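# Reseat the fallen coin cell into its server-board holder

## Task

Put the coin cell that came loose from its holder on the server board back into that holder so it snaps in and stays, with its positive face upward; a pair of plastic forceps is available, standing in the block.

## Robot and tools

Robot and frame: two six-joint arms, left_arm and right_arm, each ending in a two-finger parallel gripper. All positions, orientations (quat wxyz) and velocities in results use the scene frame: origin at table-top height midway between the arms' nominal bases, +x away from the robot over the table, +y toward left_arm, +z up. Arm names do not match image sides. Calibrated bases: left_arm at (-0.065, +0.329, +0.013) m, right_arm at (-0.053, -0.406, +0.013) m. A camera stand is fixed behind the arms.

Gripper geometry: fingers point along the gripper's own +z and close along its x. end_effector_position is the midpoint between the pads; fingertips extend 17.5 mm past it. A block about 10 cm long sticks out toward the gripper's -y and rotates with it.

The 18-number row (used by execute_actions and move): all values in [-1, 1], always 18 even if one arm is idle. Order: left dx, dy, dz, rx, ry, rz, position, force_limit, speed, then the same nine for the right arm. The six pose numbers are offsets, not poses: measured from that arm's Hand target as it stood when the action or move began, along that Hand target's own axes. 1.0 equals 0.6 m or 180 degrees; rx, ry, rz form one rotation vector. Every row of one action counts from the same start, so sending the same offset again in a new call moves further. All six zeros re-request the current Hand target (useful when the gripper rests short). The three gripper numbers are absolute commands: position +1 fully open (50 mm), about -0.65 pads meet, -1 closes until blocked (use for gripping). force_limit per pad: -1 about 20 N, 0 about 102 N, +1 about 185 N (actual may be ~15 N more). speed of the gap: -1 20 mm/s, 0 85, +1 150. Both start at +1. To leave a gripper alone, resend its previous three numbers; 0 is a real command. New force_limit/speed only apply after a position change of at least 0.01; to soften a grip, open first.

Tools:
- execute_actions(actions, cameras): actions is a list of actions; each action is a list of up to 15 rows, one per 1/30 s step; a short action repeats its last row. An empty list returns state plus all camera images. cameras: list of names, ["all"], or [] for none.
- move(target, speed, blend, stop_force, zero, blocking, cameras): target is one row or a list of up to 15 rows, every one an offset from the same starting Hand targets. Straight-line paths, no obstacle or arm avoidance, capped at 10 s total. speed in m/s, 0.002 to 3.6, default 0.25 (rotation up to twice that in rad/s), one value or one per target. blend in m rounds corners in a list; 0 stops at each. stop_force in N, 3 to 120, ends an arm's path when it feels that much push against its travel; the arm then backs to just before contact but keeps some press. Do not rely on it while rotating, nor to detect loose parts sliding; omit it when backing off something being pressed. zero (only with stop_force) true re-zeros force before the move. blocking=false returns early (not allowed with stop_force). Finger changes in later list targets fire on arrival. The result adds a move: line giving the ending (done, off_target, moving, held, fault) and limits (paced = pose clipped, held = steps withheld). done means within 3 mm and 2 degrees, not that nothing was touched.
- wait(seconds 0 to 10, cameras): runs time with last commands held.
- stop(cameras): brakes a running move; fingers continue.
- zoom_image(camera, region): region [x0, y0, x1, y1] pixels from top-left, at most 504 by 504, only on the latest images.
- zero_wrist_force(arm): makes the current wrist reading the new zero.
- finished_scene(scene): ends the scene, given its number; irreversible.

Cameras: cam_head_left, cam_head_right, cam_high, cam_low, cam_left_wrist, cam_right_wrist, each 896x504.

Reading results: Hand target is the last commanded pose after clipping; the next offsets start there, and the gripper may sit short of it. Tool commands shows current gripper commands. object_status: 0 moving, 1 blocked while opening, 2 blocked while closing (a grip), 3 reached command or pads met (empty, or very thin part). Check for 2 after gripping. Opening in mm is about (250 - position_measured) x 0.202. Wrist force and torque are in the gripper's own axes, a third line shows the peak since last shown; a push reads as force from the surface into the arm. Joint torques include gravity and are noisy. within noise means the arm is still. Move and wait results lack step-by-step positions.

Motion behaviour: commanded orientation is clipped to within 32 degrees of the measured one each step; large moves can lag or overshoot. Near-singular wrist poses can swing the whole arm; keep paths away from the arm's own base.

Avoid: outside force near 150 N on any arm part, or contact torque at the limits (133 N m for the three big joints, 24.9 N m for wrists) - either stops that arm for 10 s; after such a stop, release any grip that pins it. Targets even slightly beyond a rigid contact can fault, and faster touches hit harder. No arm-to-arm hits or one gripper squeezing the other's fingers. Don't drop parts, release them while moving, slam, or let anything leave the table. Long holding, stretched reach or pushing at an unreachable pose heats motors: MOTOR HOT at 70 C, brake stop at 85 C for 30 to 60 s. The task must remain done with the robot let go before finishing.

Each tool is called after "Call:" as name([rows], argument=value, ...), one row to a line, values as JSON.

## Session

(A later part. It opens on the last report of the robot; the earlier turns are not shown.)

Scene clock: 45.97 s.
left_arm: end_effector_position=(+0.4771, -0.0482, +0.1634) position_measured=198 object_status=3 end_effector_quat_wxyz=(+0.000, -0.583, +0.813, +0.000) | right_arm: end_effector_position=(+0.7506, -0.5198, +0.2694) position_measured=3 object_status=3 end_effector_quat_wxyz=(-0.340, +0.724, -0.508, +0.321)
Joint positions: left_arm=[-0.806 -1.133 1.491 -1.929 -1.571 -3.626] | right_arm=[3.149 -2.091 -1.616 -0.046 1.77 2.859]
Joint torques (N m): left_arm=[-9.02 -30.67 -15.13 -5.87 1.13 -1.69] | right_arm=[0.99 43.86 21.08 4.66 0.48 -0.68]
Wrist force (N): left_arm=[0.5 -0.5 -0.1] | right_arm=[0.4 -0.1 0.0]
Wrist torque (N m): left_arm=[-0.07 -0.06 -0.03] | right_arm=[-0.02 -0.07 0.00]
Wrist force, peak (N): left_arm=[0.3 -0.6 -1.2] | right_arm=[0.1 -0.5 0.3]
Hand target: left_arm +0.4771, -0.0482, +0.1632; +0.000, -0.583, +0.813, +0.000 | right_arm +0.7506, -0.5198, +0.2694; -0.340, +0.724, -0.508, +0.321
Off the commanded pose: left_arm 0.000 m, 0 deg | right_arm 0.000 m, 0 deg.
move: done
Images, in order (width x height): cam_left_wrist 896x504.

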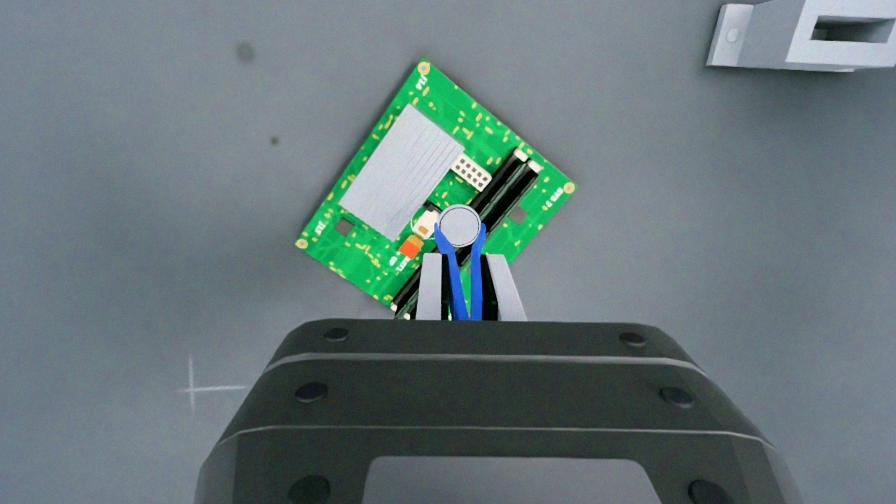

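Call:
move(target=[0.059,-0.201,-0.228,0,0,-0.103,-0.3,-1,-1,-0.494,0.227,-0.283,0.210,-0.0877,0.5455,1,-1,-1], cameras=["all"], speed=0.2)

Scene clock: 52.50 s.
left_arm: end_effector_position=(+0.5801, -0.1205, +0.2997) position_measured=198 object_status=3 end_effector_quat_wxyz=(+0.000, +0.706, -0.708, -0.001) | right_arm: end_effector_position=(+0.4602, -0.3001, +0.2181) position_measured=3 object_status=3 end_effector_quat_wxyz=(+0.707, +0.000, +0.707, +0.000)
Joint positions: left_arm=[-0.774 -0.818 0.63 -1.381 -1.571 -3.917] | right_arm=[4.088 -2.234 -2.531 1.623 0.672 4.713]
Joint torques (N m): left_arm=[7.3 -73.21 -26.47 -5.66 -0.89 2.65] | right_arm=[6.62 35.57 4.87 2.07 -2.03 1.91]
Wrist force (N): left_arm=[0.3 -0.5 -0.4] | right_arm=[0.3 0.5 -0.2]
Wrist torque (N m): left_arm=[-0.04 -0.03 -0.01] | right_arm=[0.24 0.30 -0.30]
Wrist force, peak (N): left_arm=[0.7 -0.8 -0.8] | right_arm=[0.7 2.1 -1.2]
Hand target: left_arm +0.5800, -0.1205, +0.2999; +0.000, +0.706, -0.708, +0.000 | right_arm +0.4602, -0.3001, +0.2182; +0.707, +0.000, +0.707, +0.000
Off the commanded pose: left_arm 0.000 m, 0 deg | right_arm 0.000 m, 0 deg.
move: done

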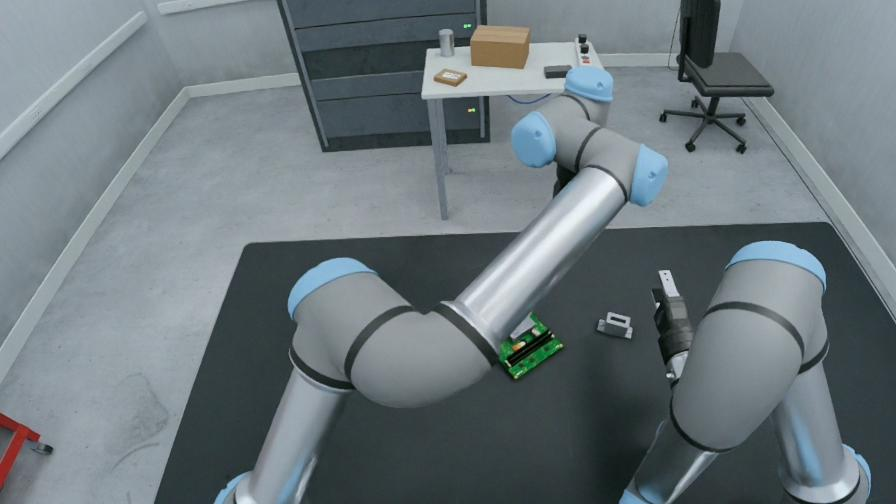

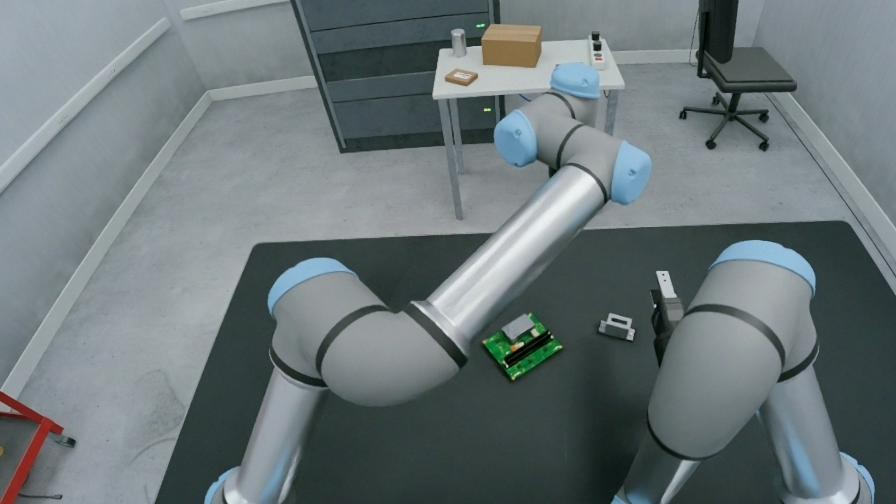

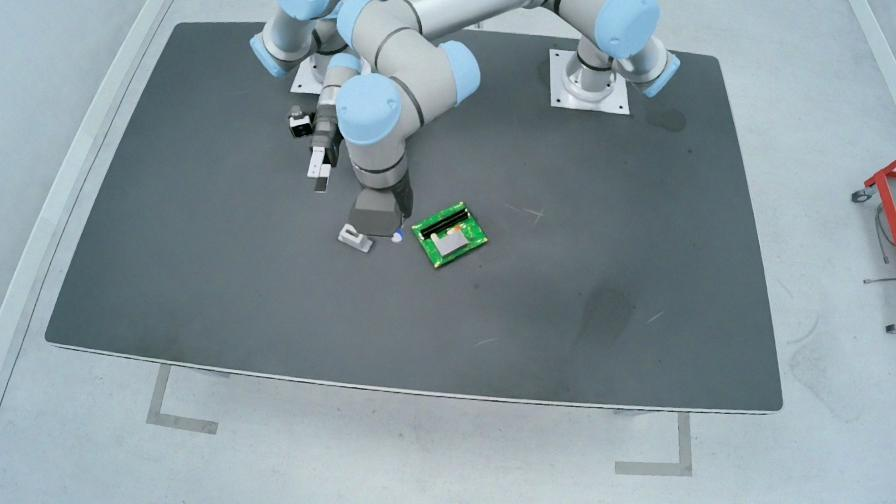

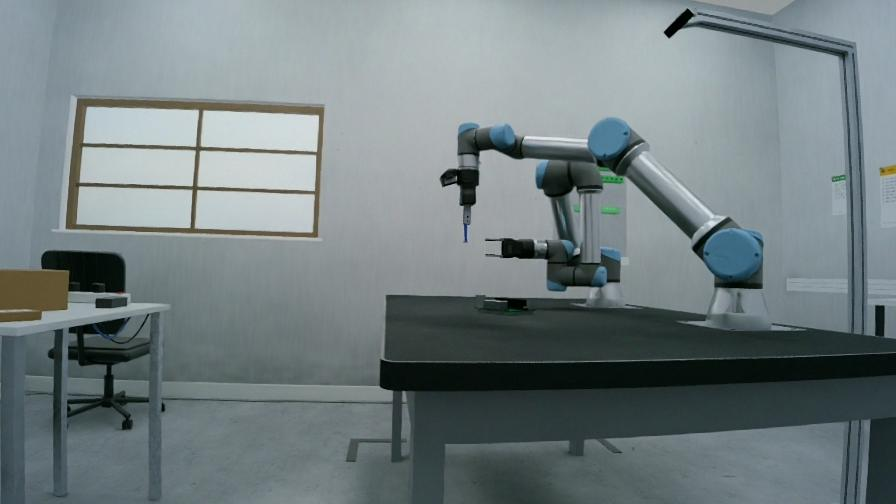

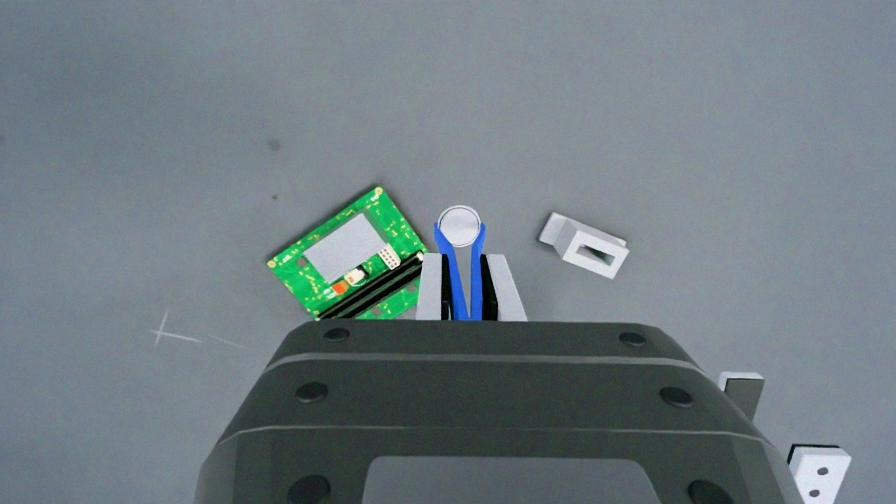

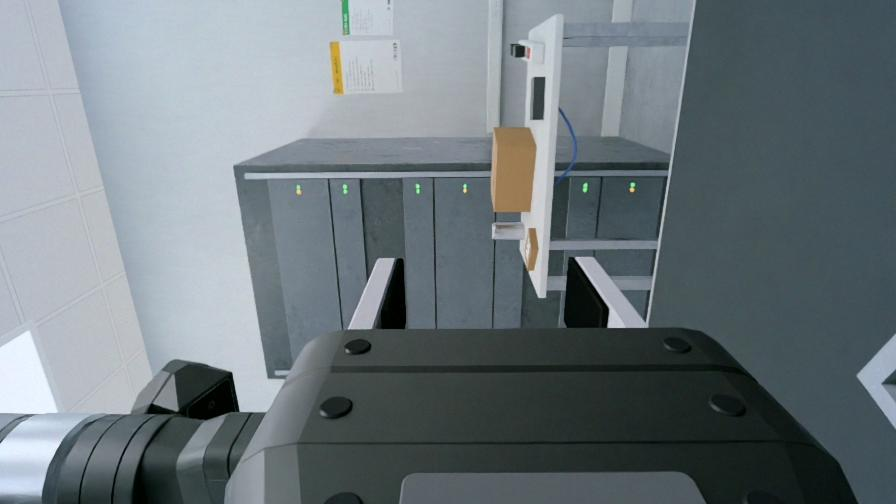

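Call:
move(target=[0,0,0,0,0,0,-0.3,-1,-1,-0.001,0.299,0.075,0,0,0,0.3,-1,-1], cameras=["cam_low","cam_right_wrist","cam_left_wrist","cam_high"], speed=0.15)

Call:
zoom_image(camera="cam_low", region=[440, 180, 540, 270])

Call:
zoom_image(camera="cam_right_wrist", region=[360, 130, 620, 330])

Scene clock: 54.73 s.
left_arm: end_effector_position=(+0.5800, -0.1205, +0.2999) position_measured=198 object_status=3 end_effector_quat_wxyz=(+0.000, +0.706, -0.708, +0.000) | right_arm: end_effector_position=(+0.5051, -0.1207, +0.2189) position_measured=107 object_status=3 end_effector_quat_wxyz=(+0.707, +0.000, +0.707, +0.000)
Joint positions: left_arm=[-0.774 -0.818 0.63 -1.381 -1.571 -3.917] | right_arm=[4.279 -2.289 -2.135 1.282 0.482 4.714]
Joint torques (N m): left_arm=[-10.02 -72.67 -25.12 -5.89 -1.19 2.6] | right_arm=[0.21 45.37 11.88 0.9 1.31 1.17]
Wrist force (N): left_arm=[0.3 -0.3 -0.3] | right_arm=[0.1 0.6 -0.3]
Wrist torque (N m): left_arm=[-0.02 -0.03 -0.01] | right_arm=[0.25 0.36 -0.34]
Wrist force, peak (N): left_arm=[0.4 -0.7 -0.4] | right_arm=[0.4 3.4 0.1]
Hand target: left_arm +0.5800, -0.1205, +0.2999; +0.000, +0.706, -0.708, +0.000 | right_arm +0.5051, -0.1207, +0.2189; +0.707, +0.000, +0.707, +0.000
Off the commanded pose: left_arm 0.000 m, 0 deg | right_arm 0.000 m, 0 deg.
move: done
Images, in order (width x height): cam_high 896x504, cam_low 896x504, cam_left_wrist 896x504, cam_right_wrist 896x504.

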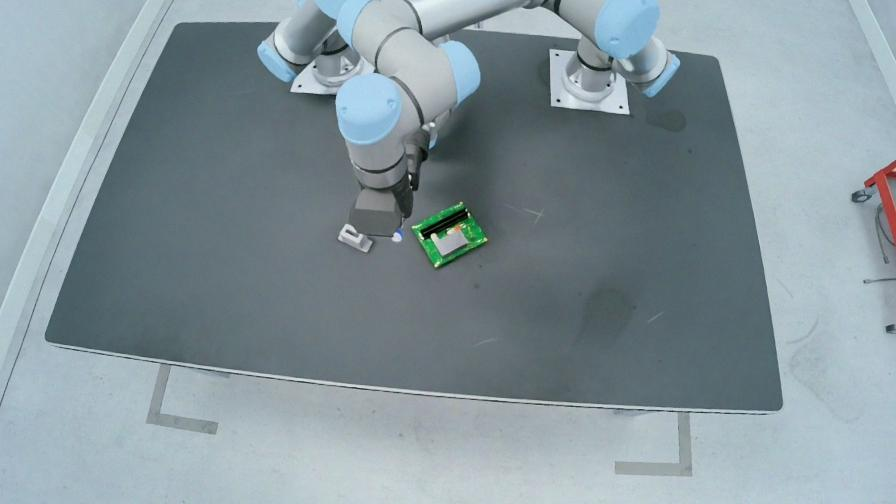

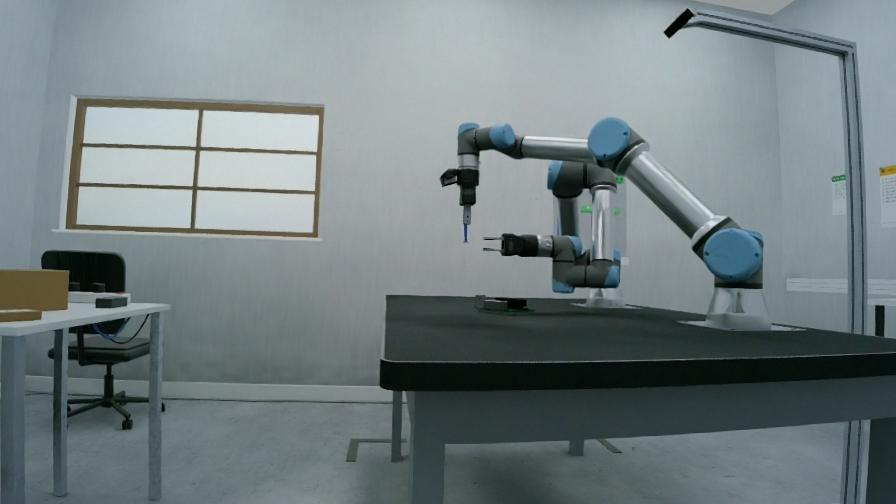

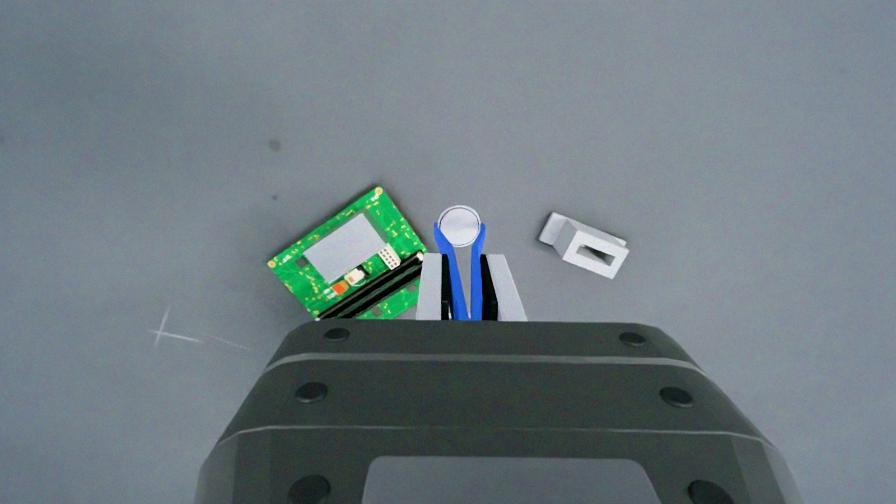

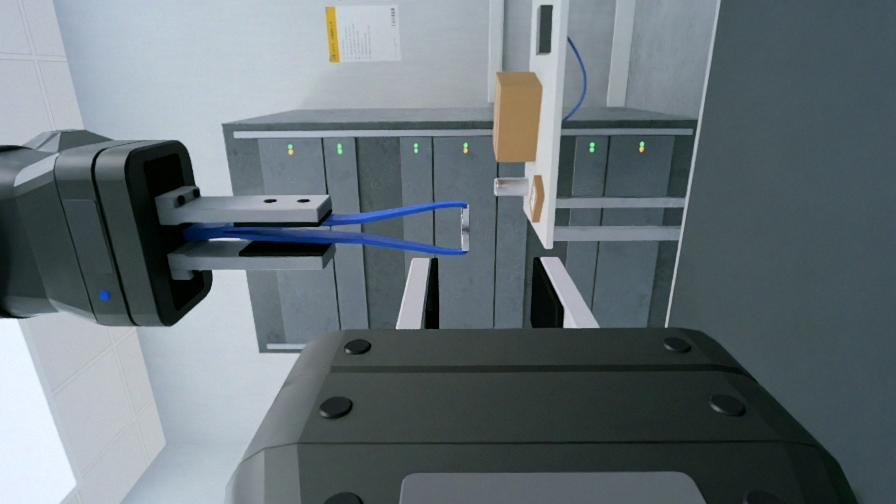

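Scaled by 5.040 from the camera's 896x504 image, which has a finer 1280x720 frame.

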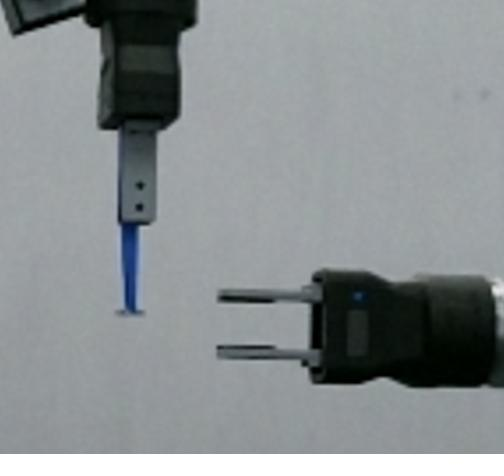

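Scaled by 1.938 from the camera's 896x504 image, which has a finer 1280x720 frame.

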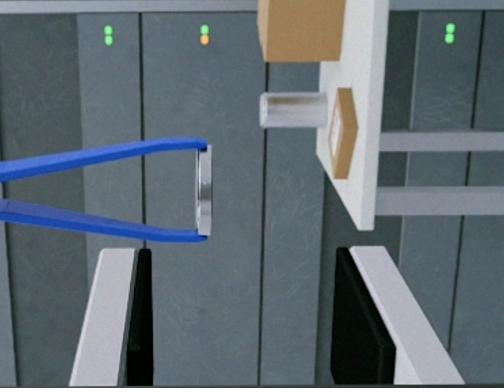

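Call:
move(target=[0,0,0,0,0,0,-0.3,-1,-1,-0.01,0,0.055,0,0,0,0.0,-1,-1], cameras=["cam_low","cam_right_wrist"], speed=0.1)

Call:
zoom_image(camera="cam_low", region=[440, 210, 520, 270])

Call:
zoom_image(camera="cam_right_wrist", region=[360, 130, 620, 330])

Scene clock: 56.07 s.
left_arm: end_effector_position=(+0.5800, -0.1205, +0.2999) position_measured=198 object_status=3 end_effector_quat_wxyz=(+0.000, +0.706, -0.708, +0.000) | right_arm: end_effector_position=(+0.5381, -0.1207, +0.2248) position_measured=152 object_status=3 end_effector_quat_wxyz=(+0.707, +0.000, +0.707, +0.000)
Joint positions: left_arm=[-0.774 -0.818 0.63 -1.381 -1.571 -3.917] | right_arm=[4.208 -2.296 -2.065 1.218 0.553 4.713]
Joint torques (N m): left_arm=[-10.36 -72.03 -21.54 -5.91 -1.09 2.64] | right_arm=[7.79 43.89 2.13 3.37 -1.82 2.14]
Wrist force (N): left_arm=[0.2 -0.4 -0.4] | right_arm=[0.2 0.2 -0.4]
Wrist torque (N m): left_arm=[-0.02 -0.02 -0.02] | right_arm=[0.20 0.32 -0.33]
Wrist force, peak (N): left_arm=[0.4 -0.7 -0.3] | right_arm=[0.7 0.6 -1.5]
Hand target: left_arm +0.5800, -0.1205, +0.2999; +0.000, +0.706, -0.708, +0.000 | right_arm +0.5381, -0.1207, +0.2249; +0.707, +0.000, +0.707, +0.000
Off the commanded pose: left_arm 0.000 m, 0 deg | right_arm 0.000 m, 0 deg.
move: done
Images, in order (width x height): cam_low 896x504, cam_right_wrist 896x504.

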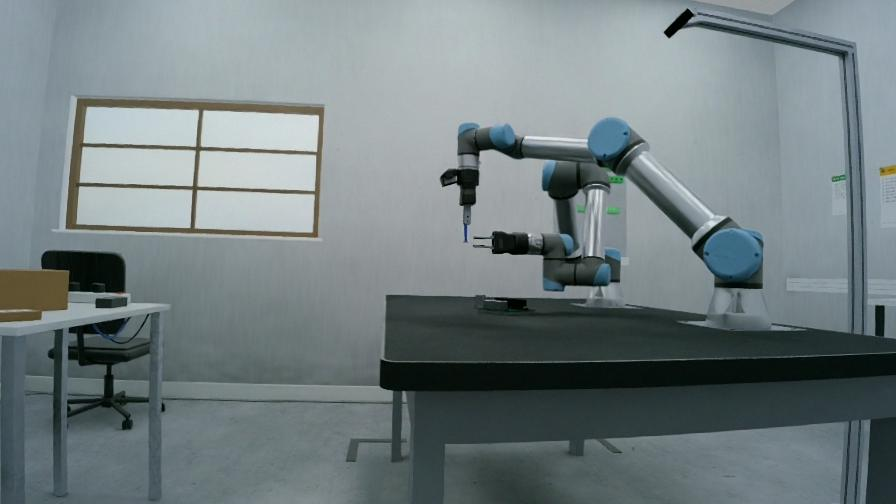

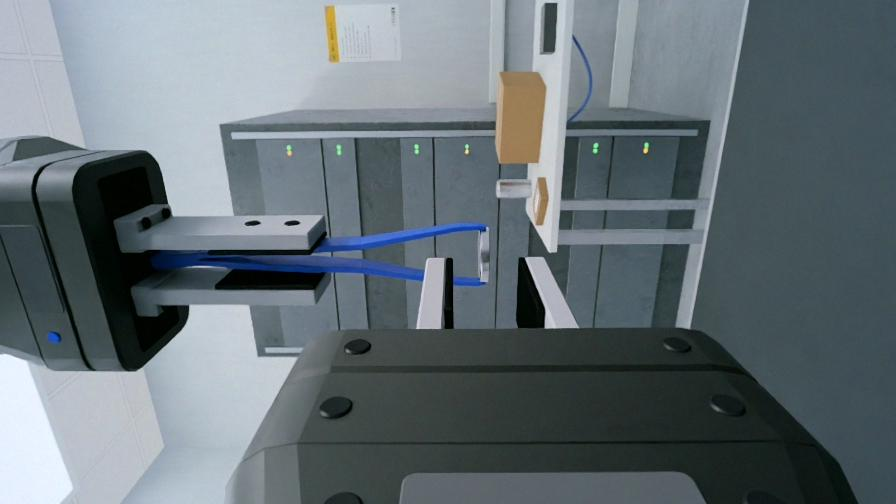

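Scaled by 6.300 from the camera's 896x504 image, which has a finer 1280x720 frame.

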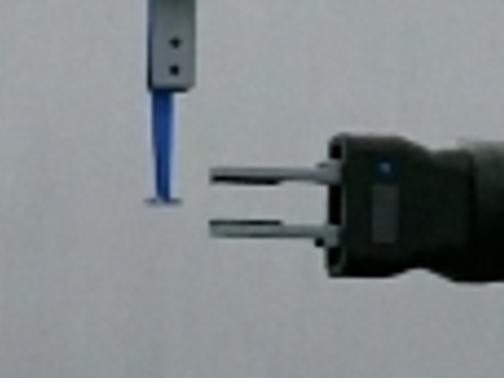

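Scaled by 1.938 from the camera's 896x504 image, which has a finer 1280x720 frame.

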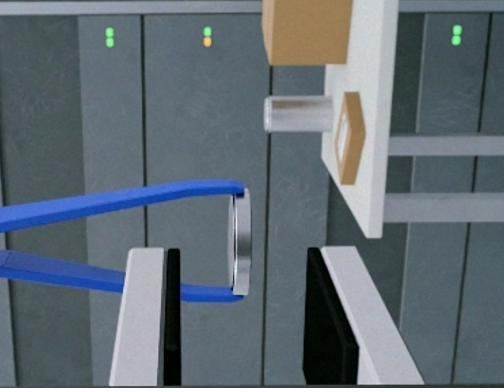

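Call:
move([
  [0,0,0,0,0,0,-0.3,-1,-1,0,0,0.0365,0,0,0,0.0,-1,-1],
], cameras=["cam_low","cam_right_wrist","cam_left_wrist"], speed=0.04, stop_force=5)

Call:
zoom_image(camera="cam_low", region=[440, 210, 520, 270])

Call:
zoom_image(camera="cam_right_wrist", region=[360, 180, 620, 380])

Call:
zoom_image(camera="cam_left_wrist", region=[380, 170, 540, 320])

Scene clock: 58.10 s.
left_arm: end_effector_position=(+0.5800, -0.1205, +0.2999) position_measured=198 object_status=3 end_effector_quat_wxyz=(+0.000, +0.706, -0.708, +0.000) | right_arm: end_effector_position=(+0.5600, -0.1206, +0.2249) position_measured=152 object_status=3 end_effector_quat_wxyz=(+0.707, +0.000, +0.707, +0.000)
Joint positions: left_arm=[-0.774 -0.818 0.63 -1.381 -1.571 -3.917] | right_arm=[4.164 -2.312 -2.014 1.184 0.596 4.714]
Joint torques (N m): left_arm=[-10.44 -70.84 -21.08 -6.02 -1.24 2.54] | right_arm=[7.86 49.7 6.74 3.84 -1.96 -1.62]
Wrist force (N): left_arm=[0.3 -0.5 -0.2] | right_arm=[0.1 0.6 -0.4]
Wrist torque (N m): left_arm=[-0.05 -0.03 -0.02] | right_arm=[0.26 0.32 -0.33]
Wrist force, peak (N): left_arm=[0.5 -0.7 -0.2] | right_arm=[0.4 0.7 -1.1]
Hand target: left_arm +0.5800, -0.1205, +0.2999; +0.000, +0.706, -0.708, +0.000 | right_arm +0.5600, -0.1206, +0.2249; +0.707, +0.000, +0.707, +0.000
Off the commanded pose: left_arm 0.000 m, 0 deg | right_arm 0.000 m, 0 deg.
move: done
Images, in order (width x height): cam_low 896x504, cam_left_wrist 896x504, cam_right_wrist 896x504.

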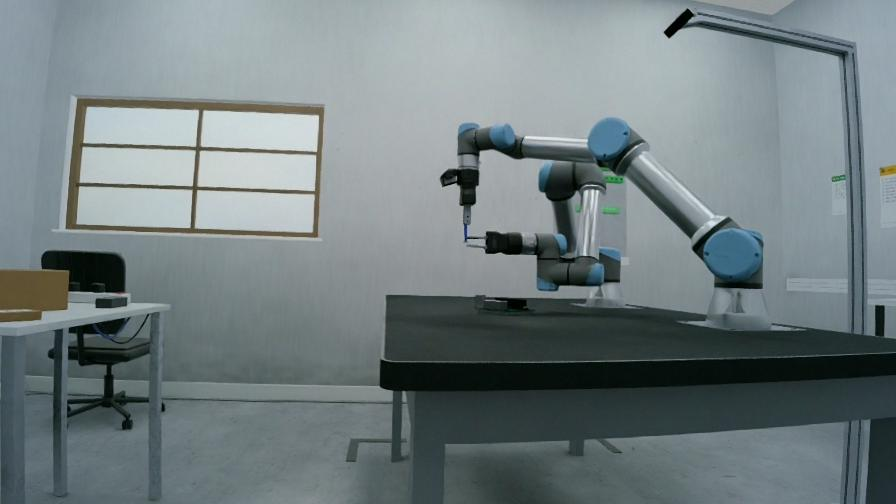

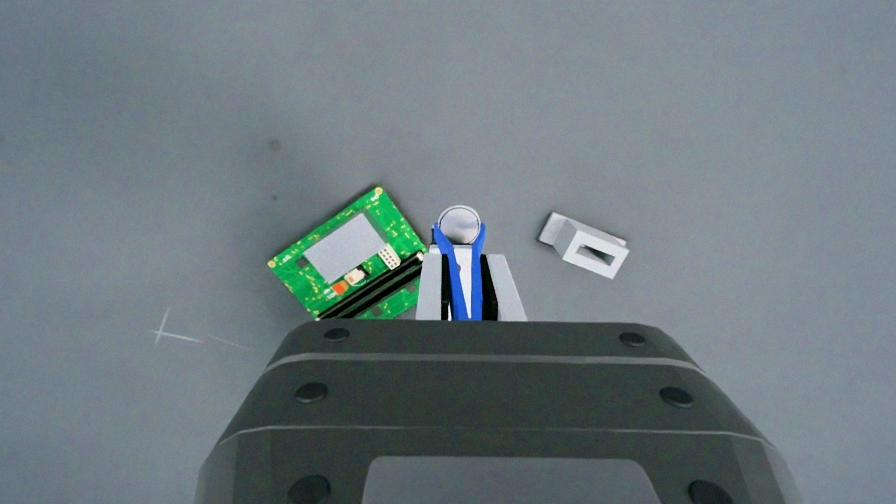

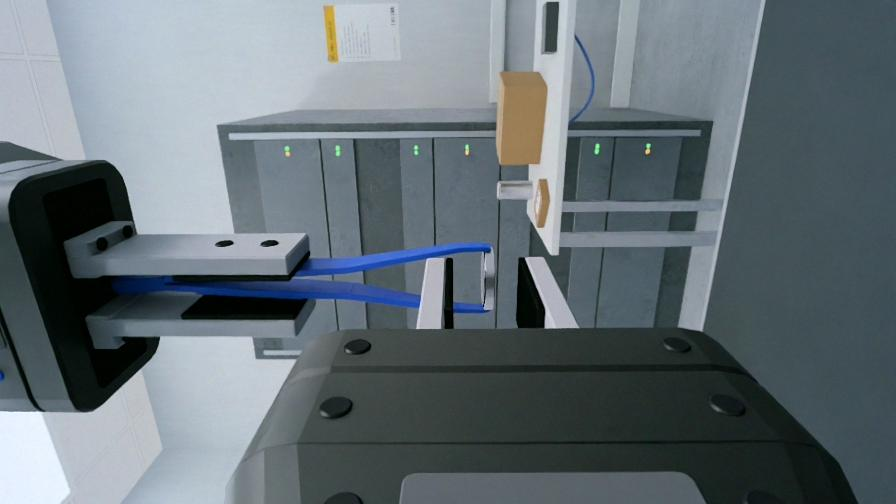

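Scaled by 6.300 from the camera's 896x504 image, which has a finer 1280x720 frame.

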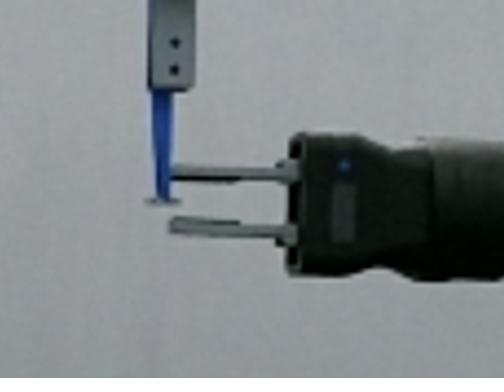

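Scaled by 1.938 from the camera's 896x504 image, which has a finer 1280x720 frame.

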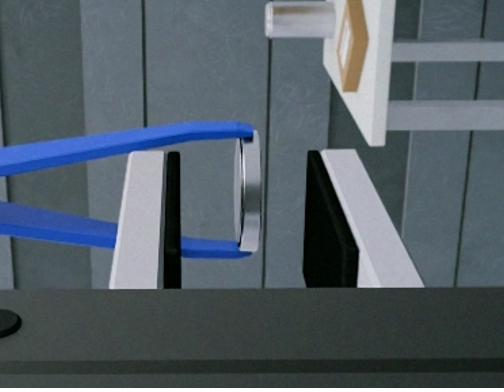

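Scaled by 3.150 from the camera's 896x504 image, which has a finer 1280x720 frame.

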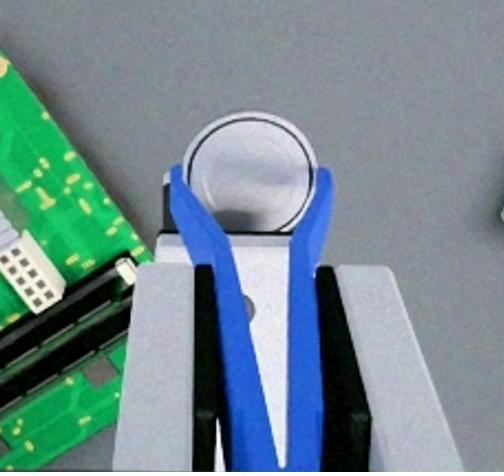

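Call:
move([
  [0,0,0,0,0,0,-0.3,-1,-1,0.0013,0,-0.001,0,0,0,0.0,-1,-1],
  [0,0,0,0,0,0,-0.3,-1,-1,0.0013,0,-0.001,0,0,0,-1.0,-1,-1],
], cameras=["cam_low","cam_right_wrist","cam_left_wrist"], speed=0.04)

Call:
zoom_image(camera="cam_low", region=[440, 210, 520, 270])

Call:
zoom_image(camera="cam_right_wrist", region=[360, 180, 620, 380])

Call:
zoom_image(camera="cam_left_wrist", region=[380, 170, 540, 320])

Scene clock: 60.30 s.
left_arm: end_effector_position=(+0.5800, -0.1205, +0.2999) position_measured=198 object_status=3 end_effector_quat_wxyz=(+0.000, +0.706, -0.708, +0.000) | right_arm: end_effector_position=(+0.5594, -0.1206, +0.2241) position_measured=237 object_status=2 end_effector_quat_wxyz=(+0.707, +0.000, +0.707, +0.000)
Joint positions: left_arm=[-0.774 -0.818 0.63 -1.381 -1.571 -3.917] | right_arm=[4.166 -2.314 -2.015 1.187 0.595 4.714]
Joint torques (N m): left_arm=[-9.86 -69.87 -21.27 -5.81 -1.15 2.64] | right_arm=[0.02 30.45 10.07 -0.21 -0.12 -1.37]
Wrist force (N): left_arm=[0.3 -0.5 -0.5] | right_arm=[0.7 0.6 -0.4]
Wrist torque (N m): left_arm=[-0.06 -0.03 -0.02] | right_arm=[0.25 0.27 -0.33]
Wrist force, peak (N): left_arm=[0.4 -0.6 -0.6] | right_arm=[0.6 0.8 -0.3]
Hand target: left_arm +0.5800, -0.1205, +0.2999; +0.000, +0.706, -0.708, +0.000 | right_arm +0.5594, -0.1206, +0.2241; +0.707, +0.000, +0.707, +0.000
Off the commanded pose: left_arm 0.000 m, 0 deg | right_arm 0.000 m, 0 deg.
move: done
Images, in order (width x height): cam_low 896x504, cam_left_wrist 896x504, cam_right_wrist 896x504.

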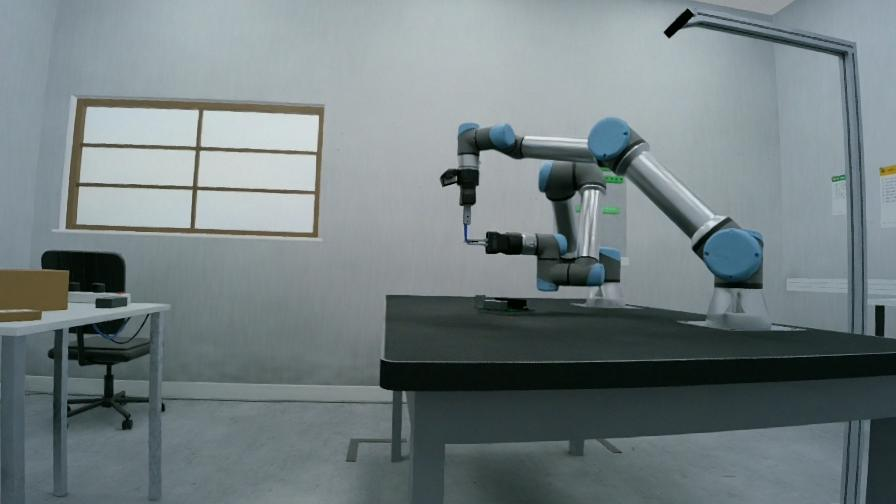

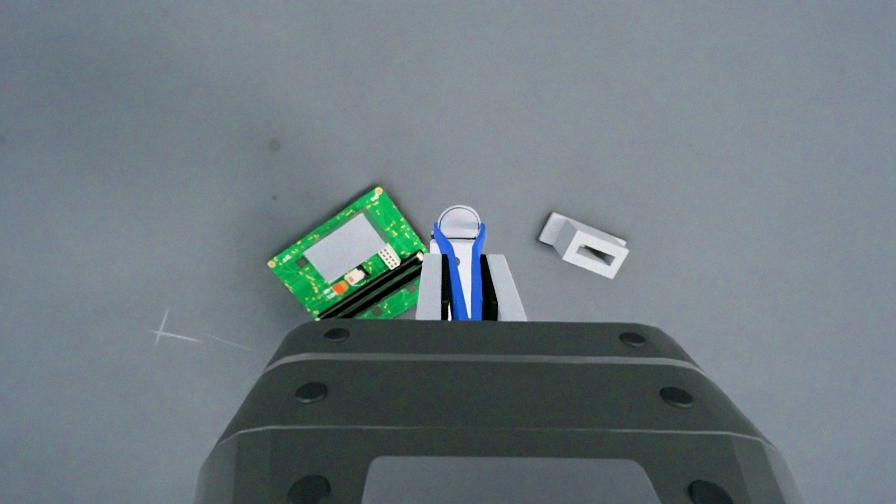

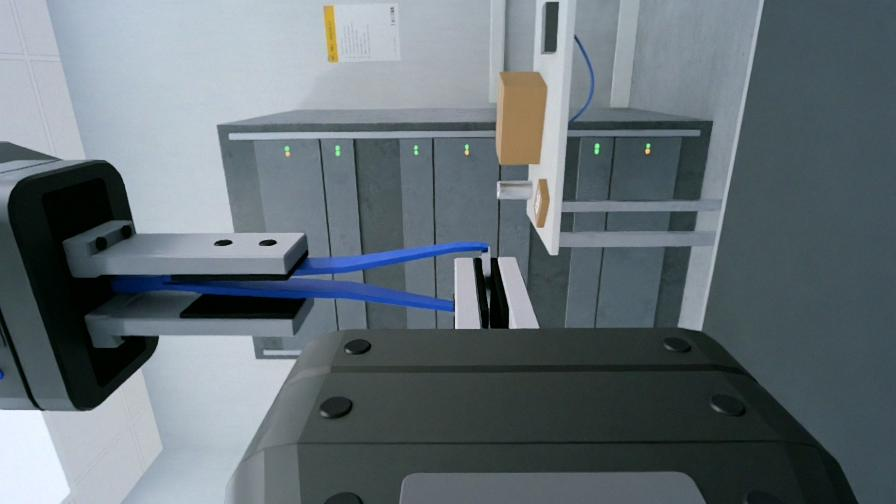

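Scaled by 6.300 from the camera's 896x504 image, which has a finer 1280x720 frame.

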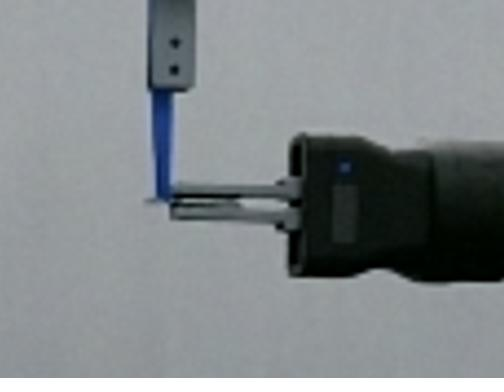

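Scaled by 1.938 from the camera's 896x504 image, which has a finer 1280x720 frame.

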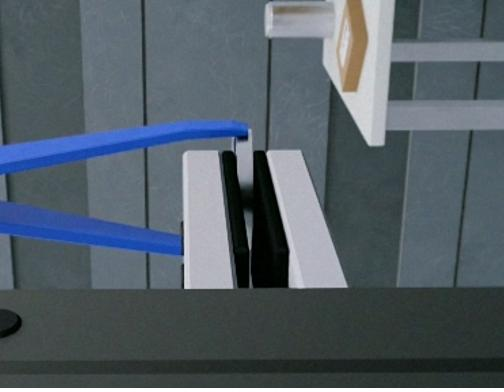

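Scaled by 3.150 from the camera's 896x504 image, which has a finer 1280x720 frame.

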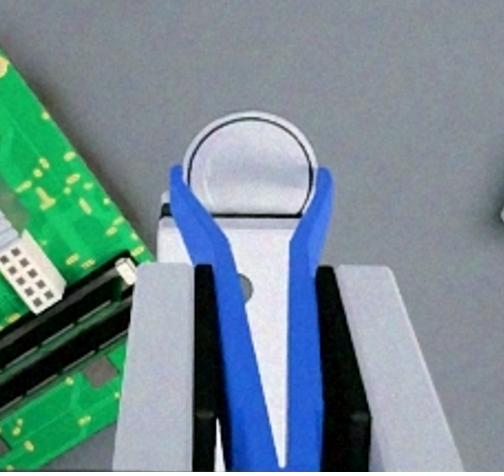

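Call:
move([
  [0,0,0,0,0,0,-0.135,-1,-1,0,0,0,0,0,0,-1,-1,-1],
  [0,0,-0.133,0,0,0,-0.135,-1,-1,0,0,0,0,0,0,-1,-1,-1],
], cameras=["cam_low","cam_left_wrist"], speed=0.08)

Call:
zoom_image(camera="cam_left_wrist", region=[380, 170, 540, 320])

Call:
move(target=[0,0,0,0,0,0,-0.135,-1,-1,0,0,0,0,0,0.5,-1,-1,-1], cameras=["cam_low","cam_left_wrist","cam_right_wrist"], speed=0.4)

Call:
zoom_image(camera="cam_left_wrist", region=[380, 170, 540, 320])

Scene clock: 62.80 s.
left_arm: end_effector_position=(+0.5797, -0.1203, +0.3793) position_measured=173 object_status=3 end_effector_quat_wxyz=(+0.000, +0.706, -0.708, +0.003) | right_arm: end_effector_position=(+0.5594, -0.1206, +0.2241) position_measured=237 object_status=2 end_effector_quat_wxyz=(+0.707, +0.000, +0.707, +0.000)
Joint positions: left_arm=[-0.775 -0.619 0.035 -0.993 -1.57 -3.918] | right_arm=[4.166 -2.314 -2.015 1.187 0.595 4.714]
Joint torques (N m): left_arm=[-3.99 -62.34 -27.54 -2.38 -1.56 -0.26] | right_arm=[-0.9 33.22 13.38 -0.26 1.37 -1.23]
Wrist force (N): left_arm=[0.5 -0.7 -0.2] | right_arm=[0.4 0.5 -0.1]
Wrist torque (N m): left_arm=[-0.08 -0.10 0.03] | right_arm=[0.24 0.30 -0.33]
Wrist force, peak (N): left_arm=[0.3 -0.4 -1.8] | right_arm=[0.8 0.5 -0.2]
Hand target: left_arm +0.5801, -0.1206, +0.3797; +0.000, +0.706, -0.708, +0.000 | right_arm +0.5594, -0.1206, +0.2241; +0.707, +0.000, +0.707, +0.000
Off the commanded pose: left_arm 0.001 m, 0 deg | right_arm 0.000 m, 0 deg.
elbow stopped short (left arm): the move would have taken joint 3 (elbow) straighter than the controller allows.
move: done
Images, in order (width x height): cam_low 896x504, cam_left_wrist 896x504.

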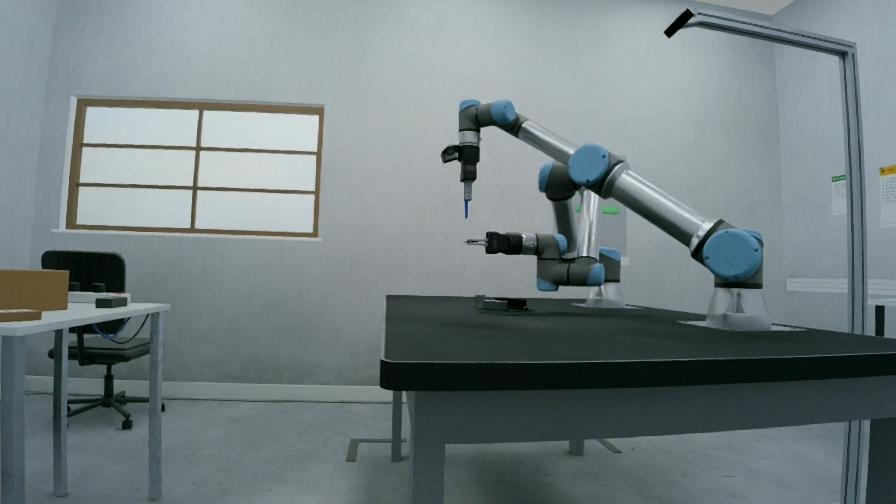

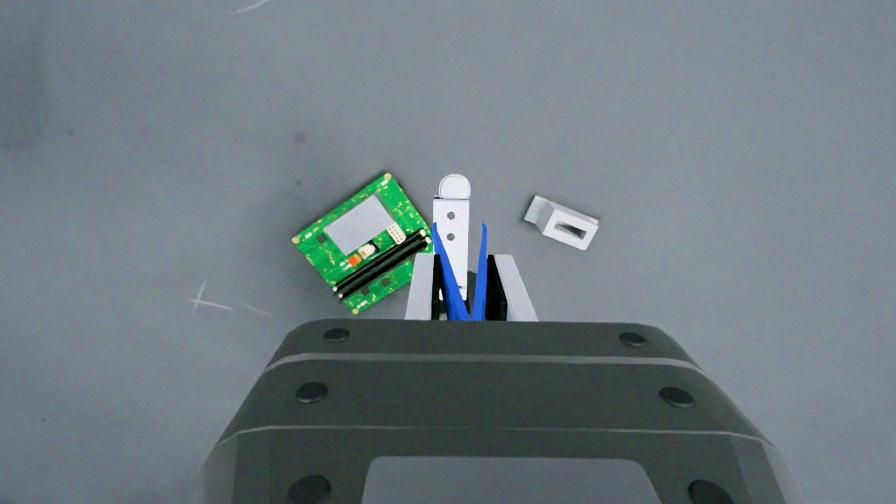

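Scaled by 3.150 from the camera's 896x504 image, which has a finer 1280x720 frame.

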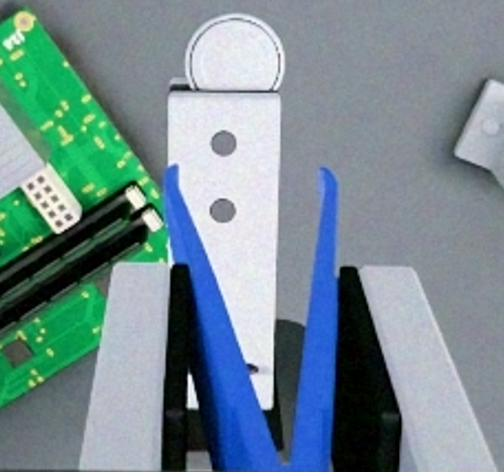

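Scene clock: 65.20 s.
left_arm: end_effector_position=(+0.5796, -0.1203, +0.3793) position_measured=173 object_status=3 end_effector_quat_wxyz=(+0.000, +0.706, -0.708, +0.003) | right_arm: end_effector_position=(+0.5594, -0.1206, +0.2241) position_measured=237 object_status=2 end_effector_quat_wxyz=(+0.500, +0.500, +0.500, +0.500)
Joint positions: left_arm=[-0.775 -0.619 0.035 -0.993 -1.57 -3.918] | right_arm=[4.166 -2.314 -2.015 1.187 0.595 6.284]
Joint torques (N m): left_arm=[10.2 -46.68 -28.15 -0.97 -1.47 2.45] | right_arm=[3.46 34.57 12.62 3.63 1.68 -1.81]
Wrist force (N): left_arm=[0.4 -0.7 -0.4] | right_arm=[-0.8 -2.9 -1.1]
Wrist torque (N m): left_arm=[-0.09 -0.07 0.03] | right_arm=[-0.21 0.13 -0.02]
Wrist force, peak (N): left_arm=[0.5 -0.9 -0.2] | right_arm=[-0.7 -3.0 -1.2]
Hand target: left_arm +0.5801, -0.1206, +0.3797; +0.000, +0.706, -0.708, +0.000 | right_arm +0.5594, -0.1206, +0.2241; +0.500, +0.500, +0.500, +0.500
Off the commanded pose: left_arm 0.001 m, 0 deg | right_arm 0.000 m, 0 deg.
elbow stopped short (left arm): the move would have taken joint 3 (elbow) straighter than the controller allows.
joint read past its limit (right arm) — joint 6 (wrist 3), upper limit.
joint sent to its limit (right arm) — joint 6 (wrist 3), upper limit. The joint targets still meet the commanded pose.
move: done
Images, in order (width x height): cam_low 896x504, cam_left_wrist 896x504, cam_right_wrist 896x504.

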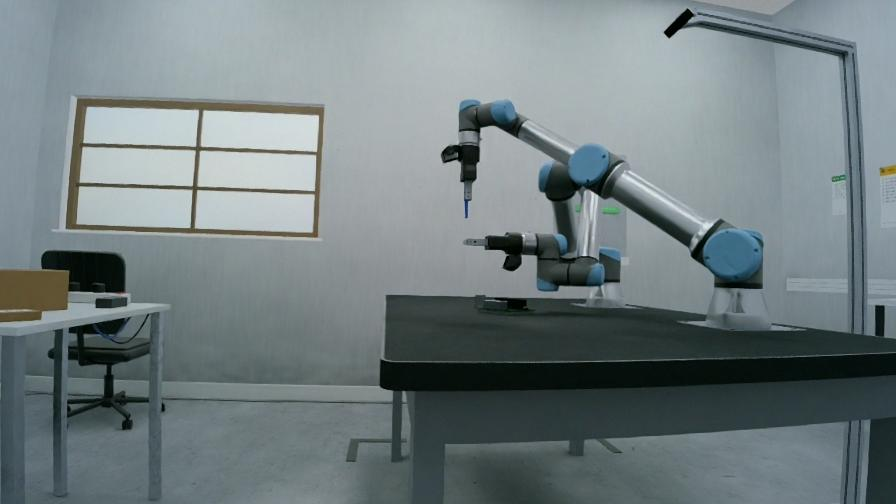

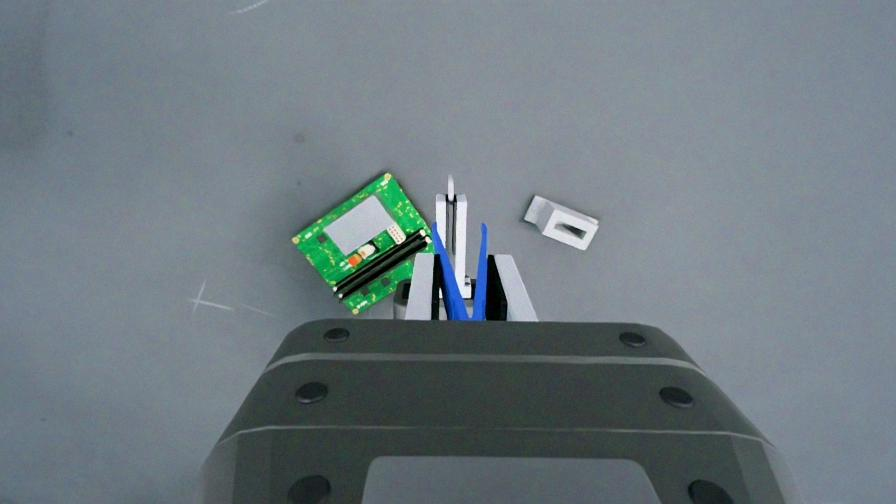

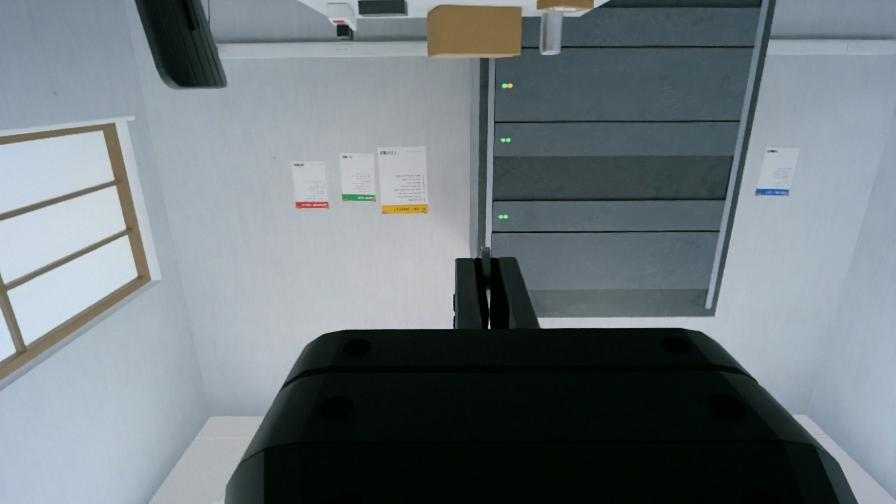

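Scaled by 3.150 from the camera's 896x504 image, which has a finer 1280x720 frame.

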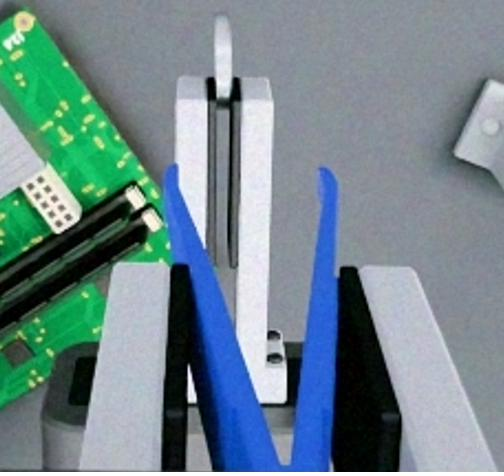

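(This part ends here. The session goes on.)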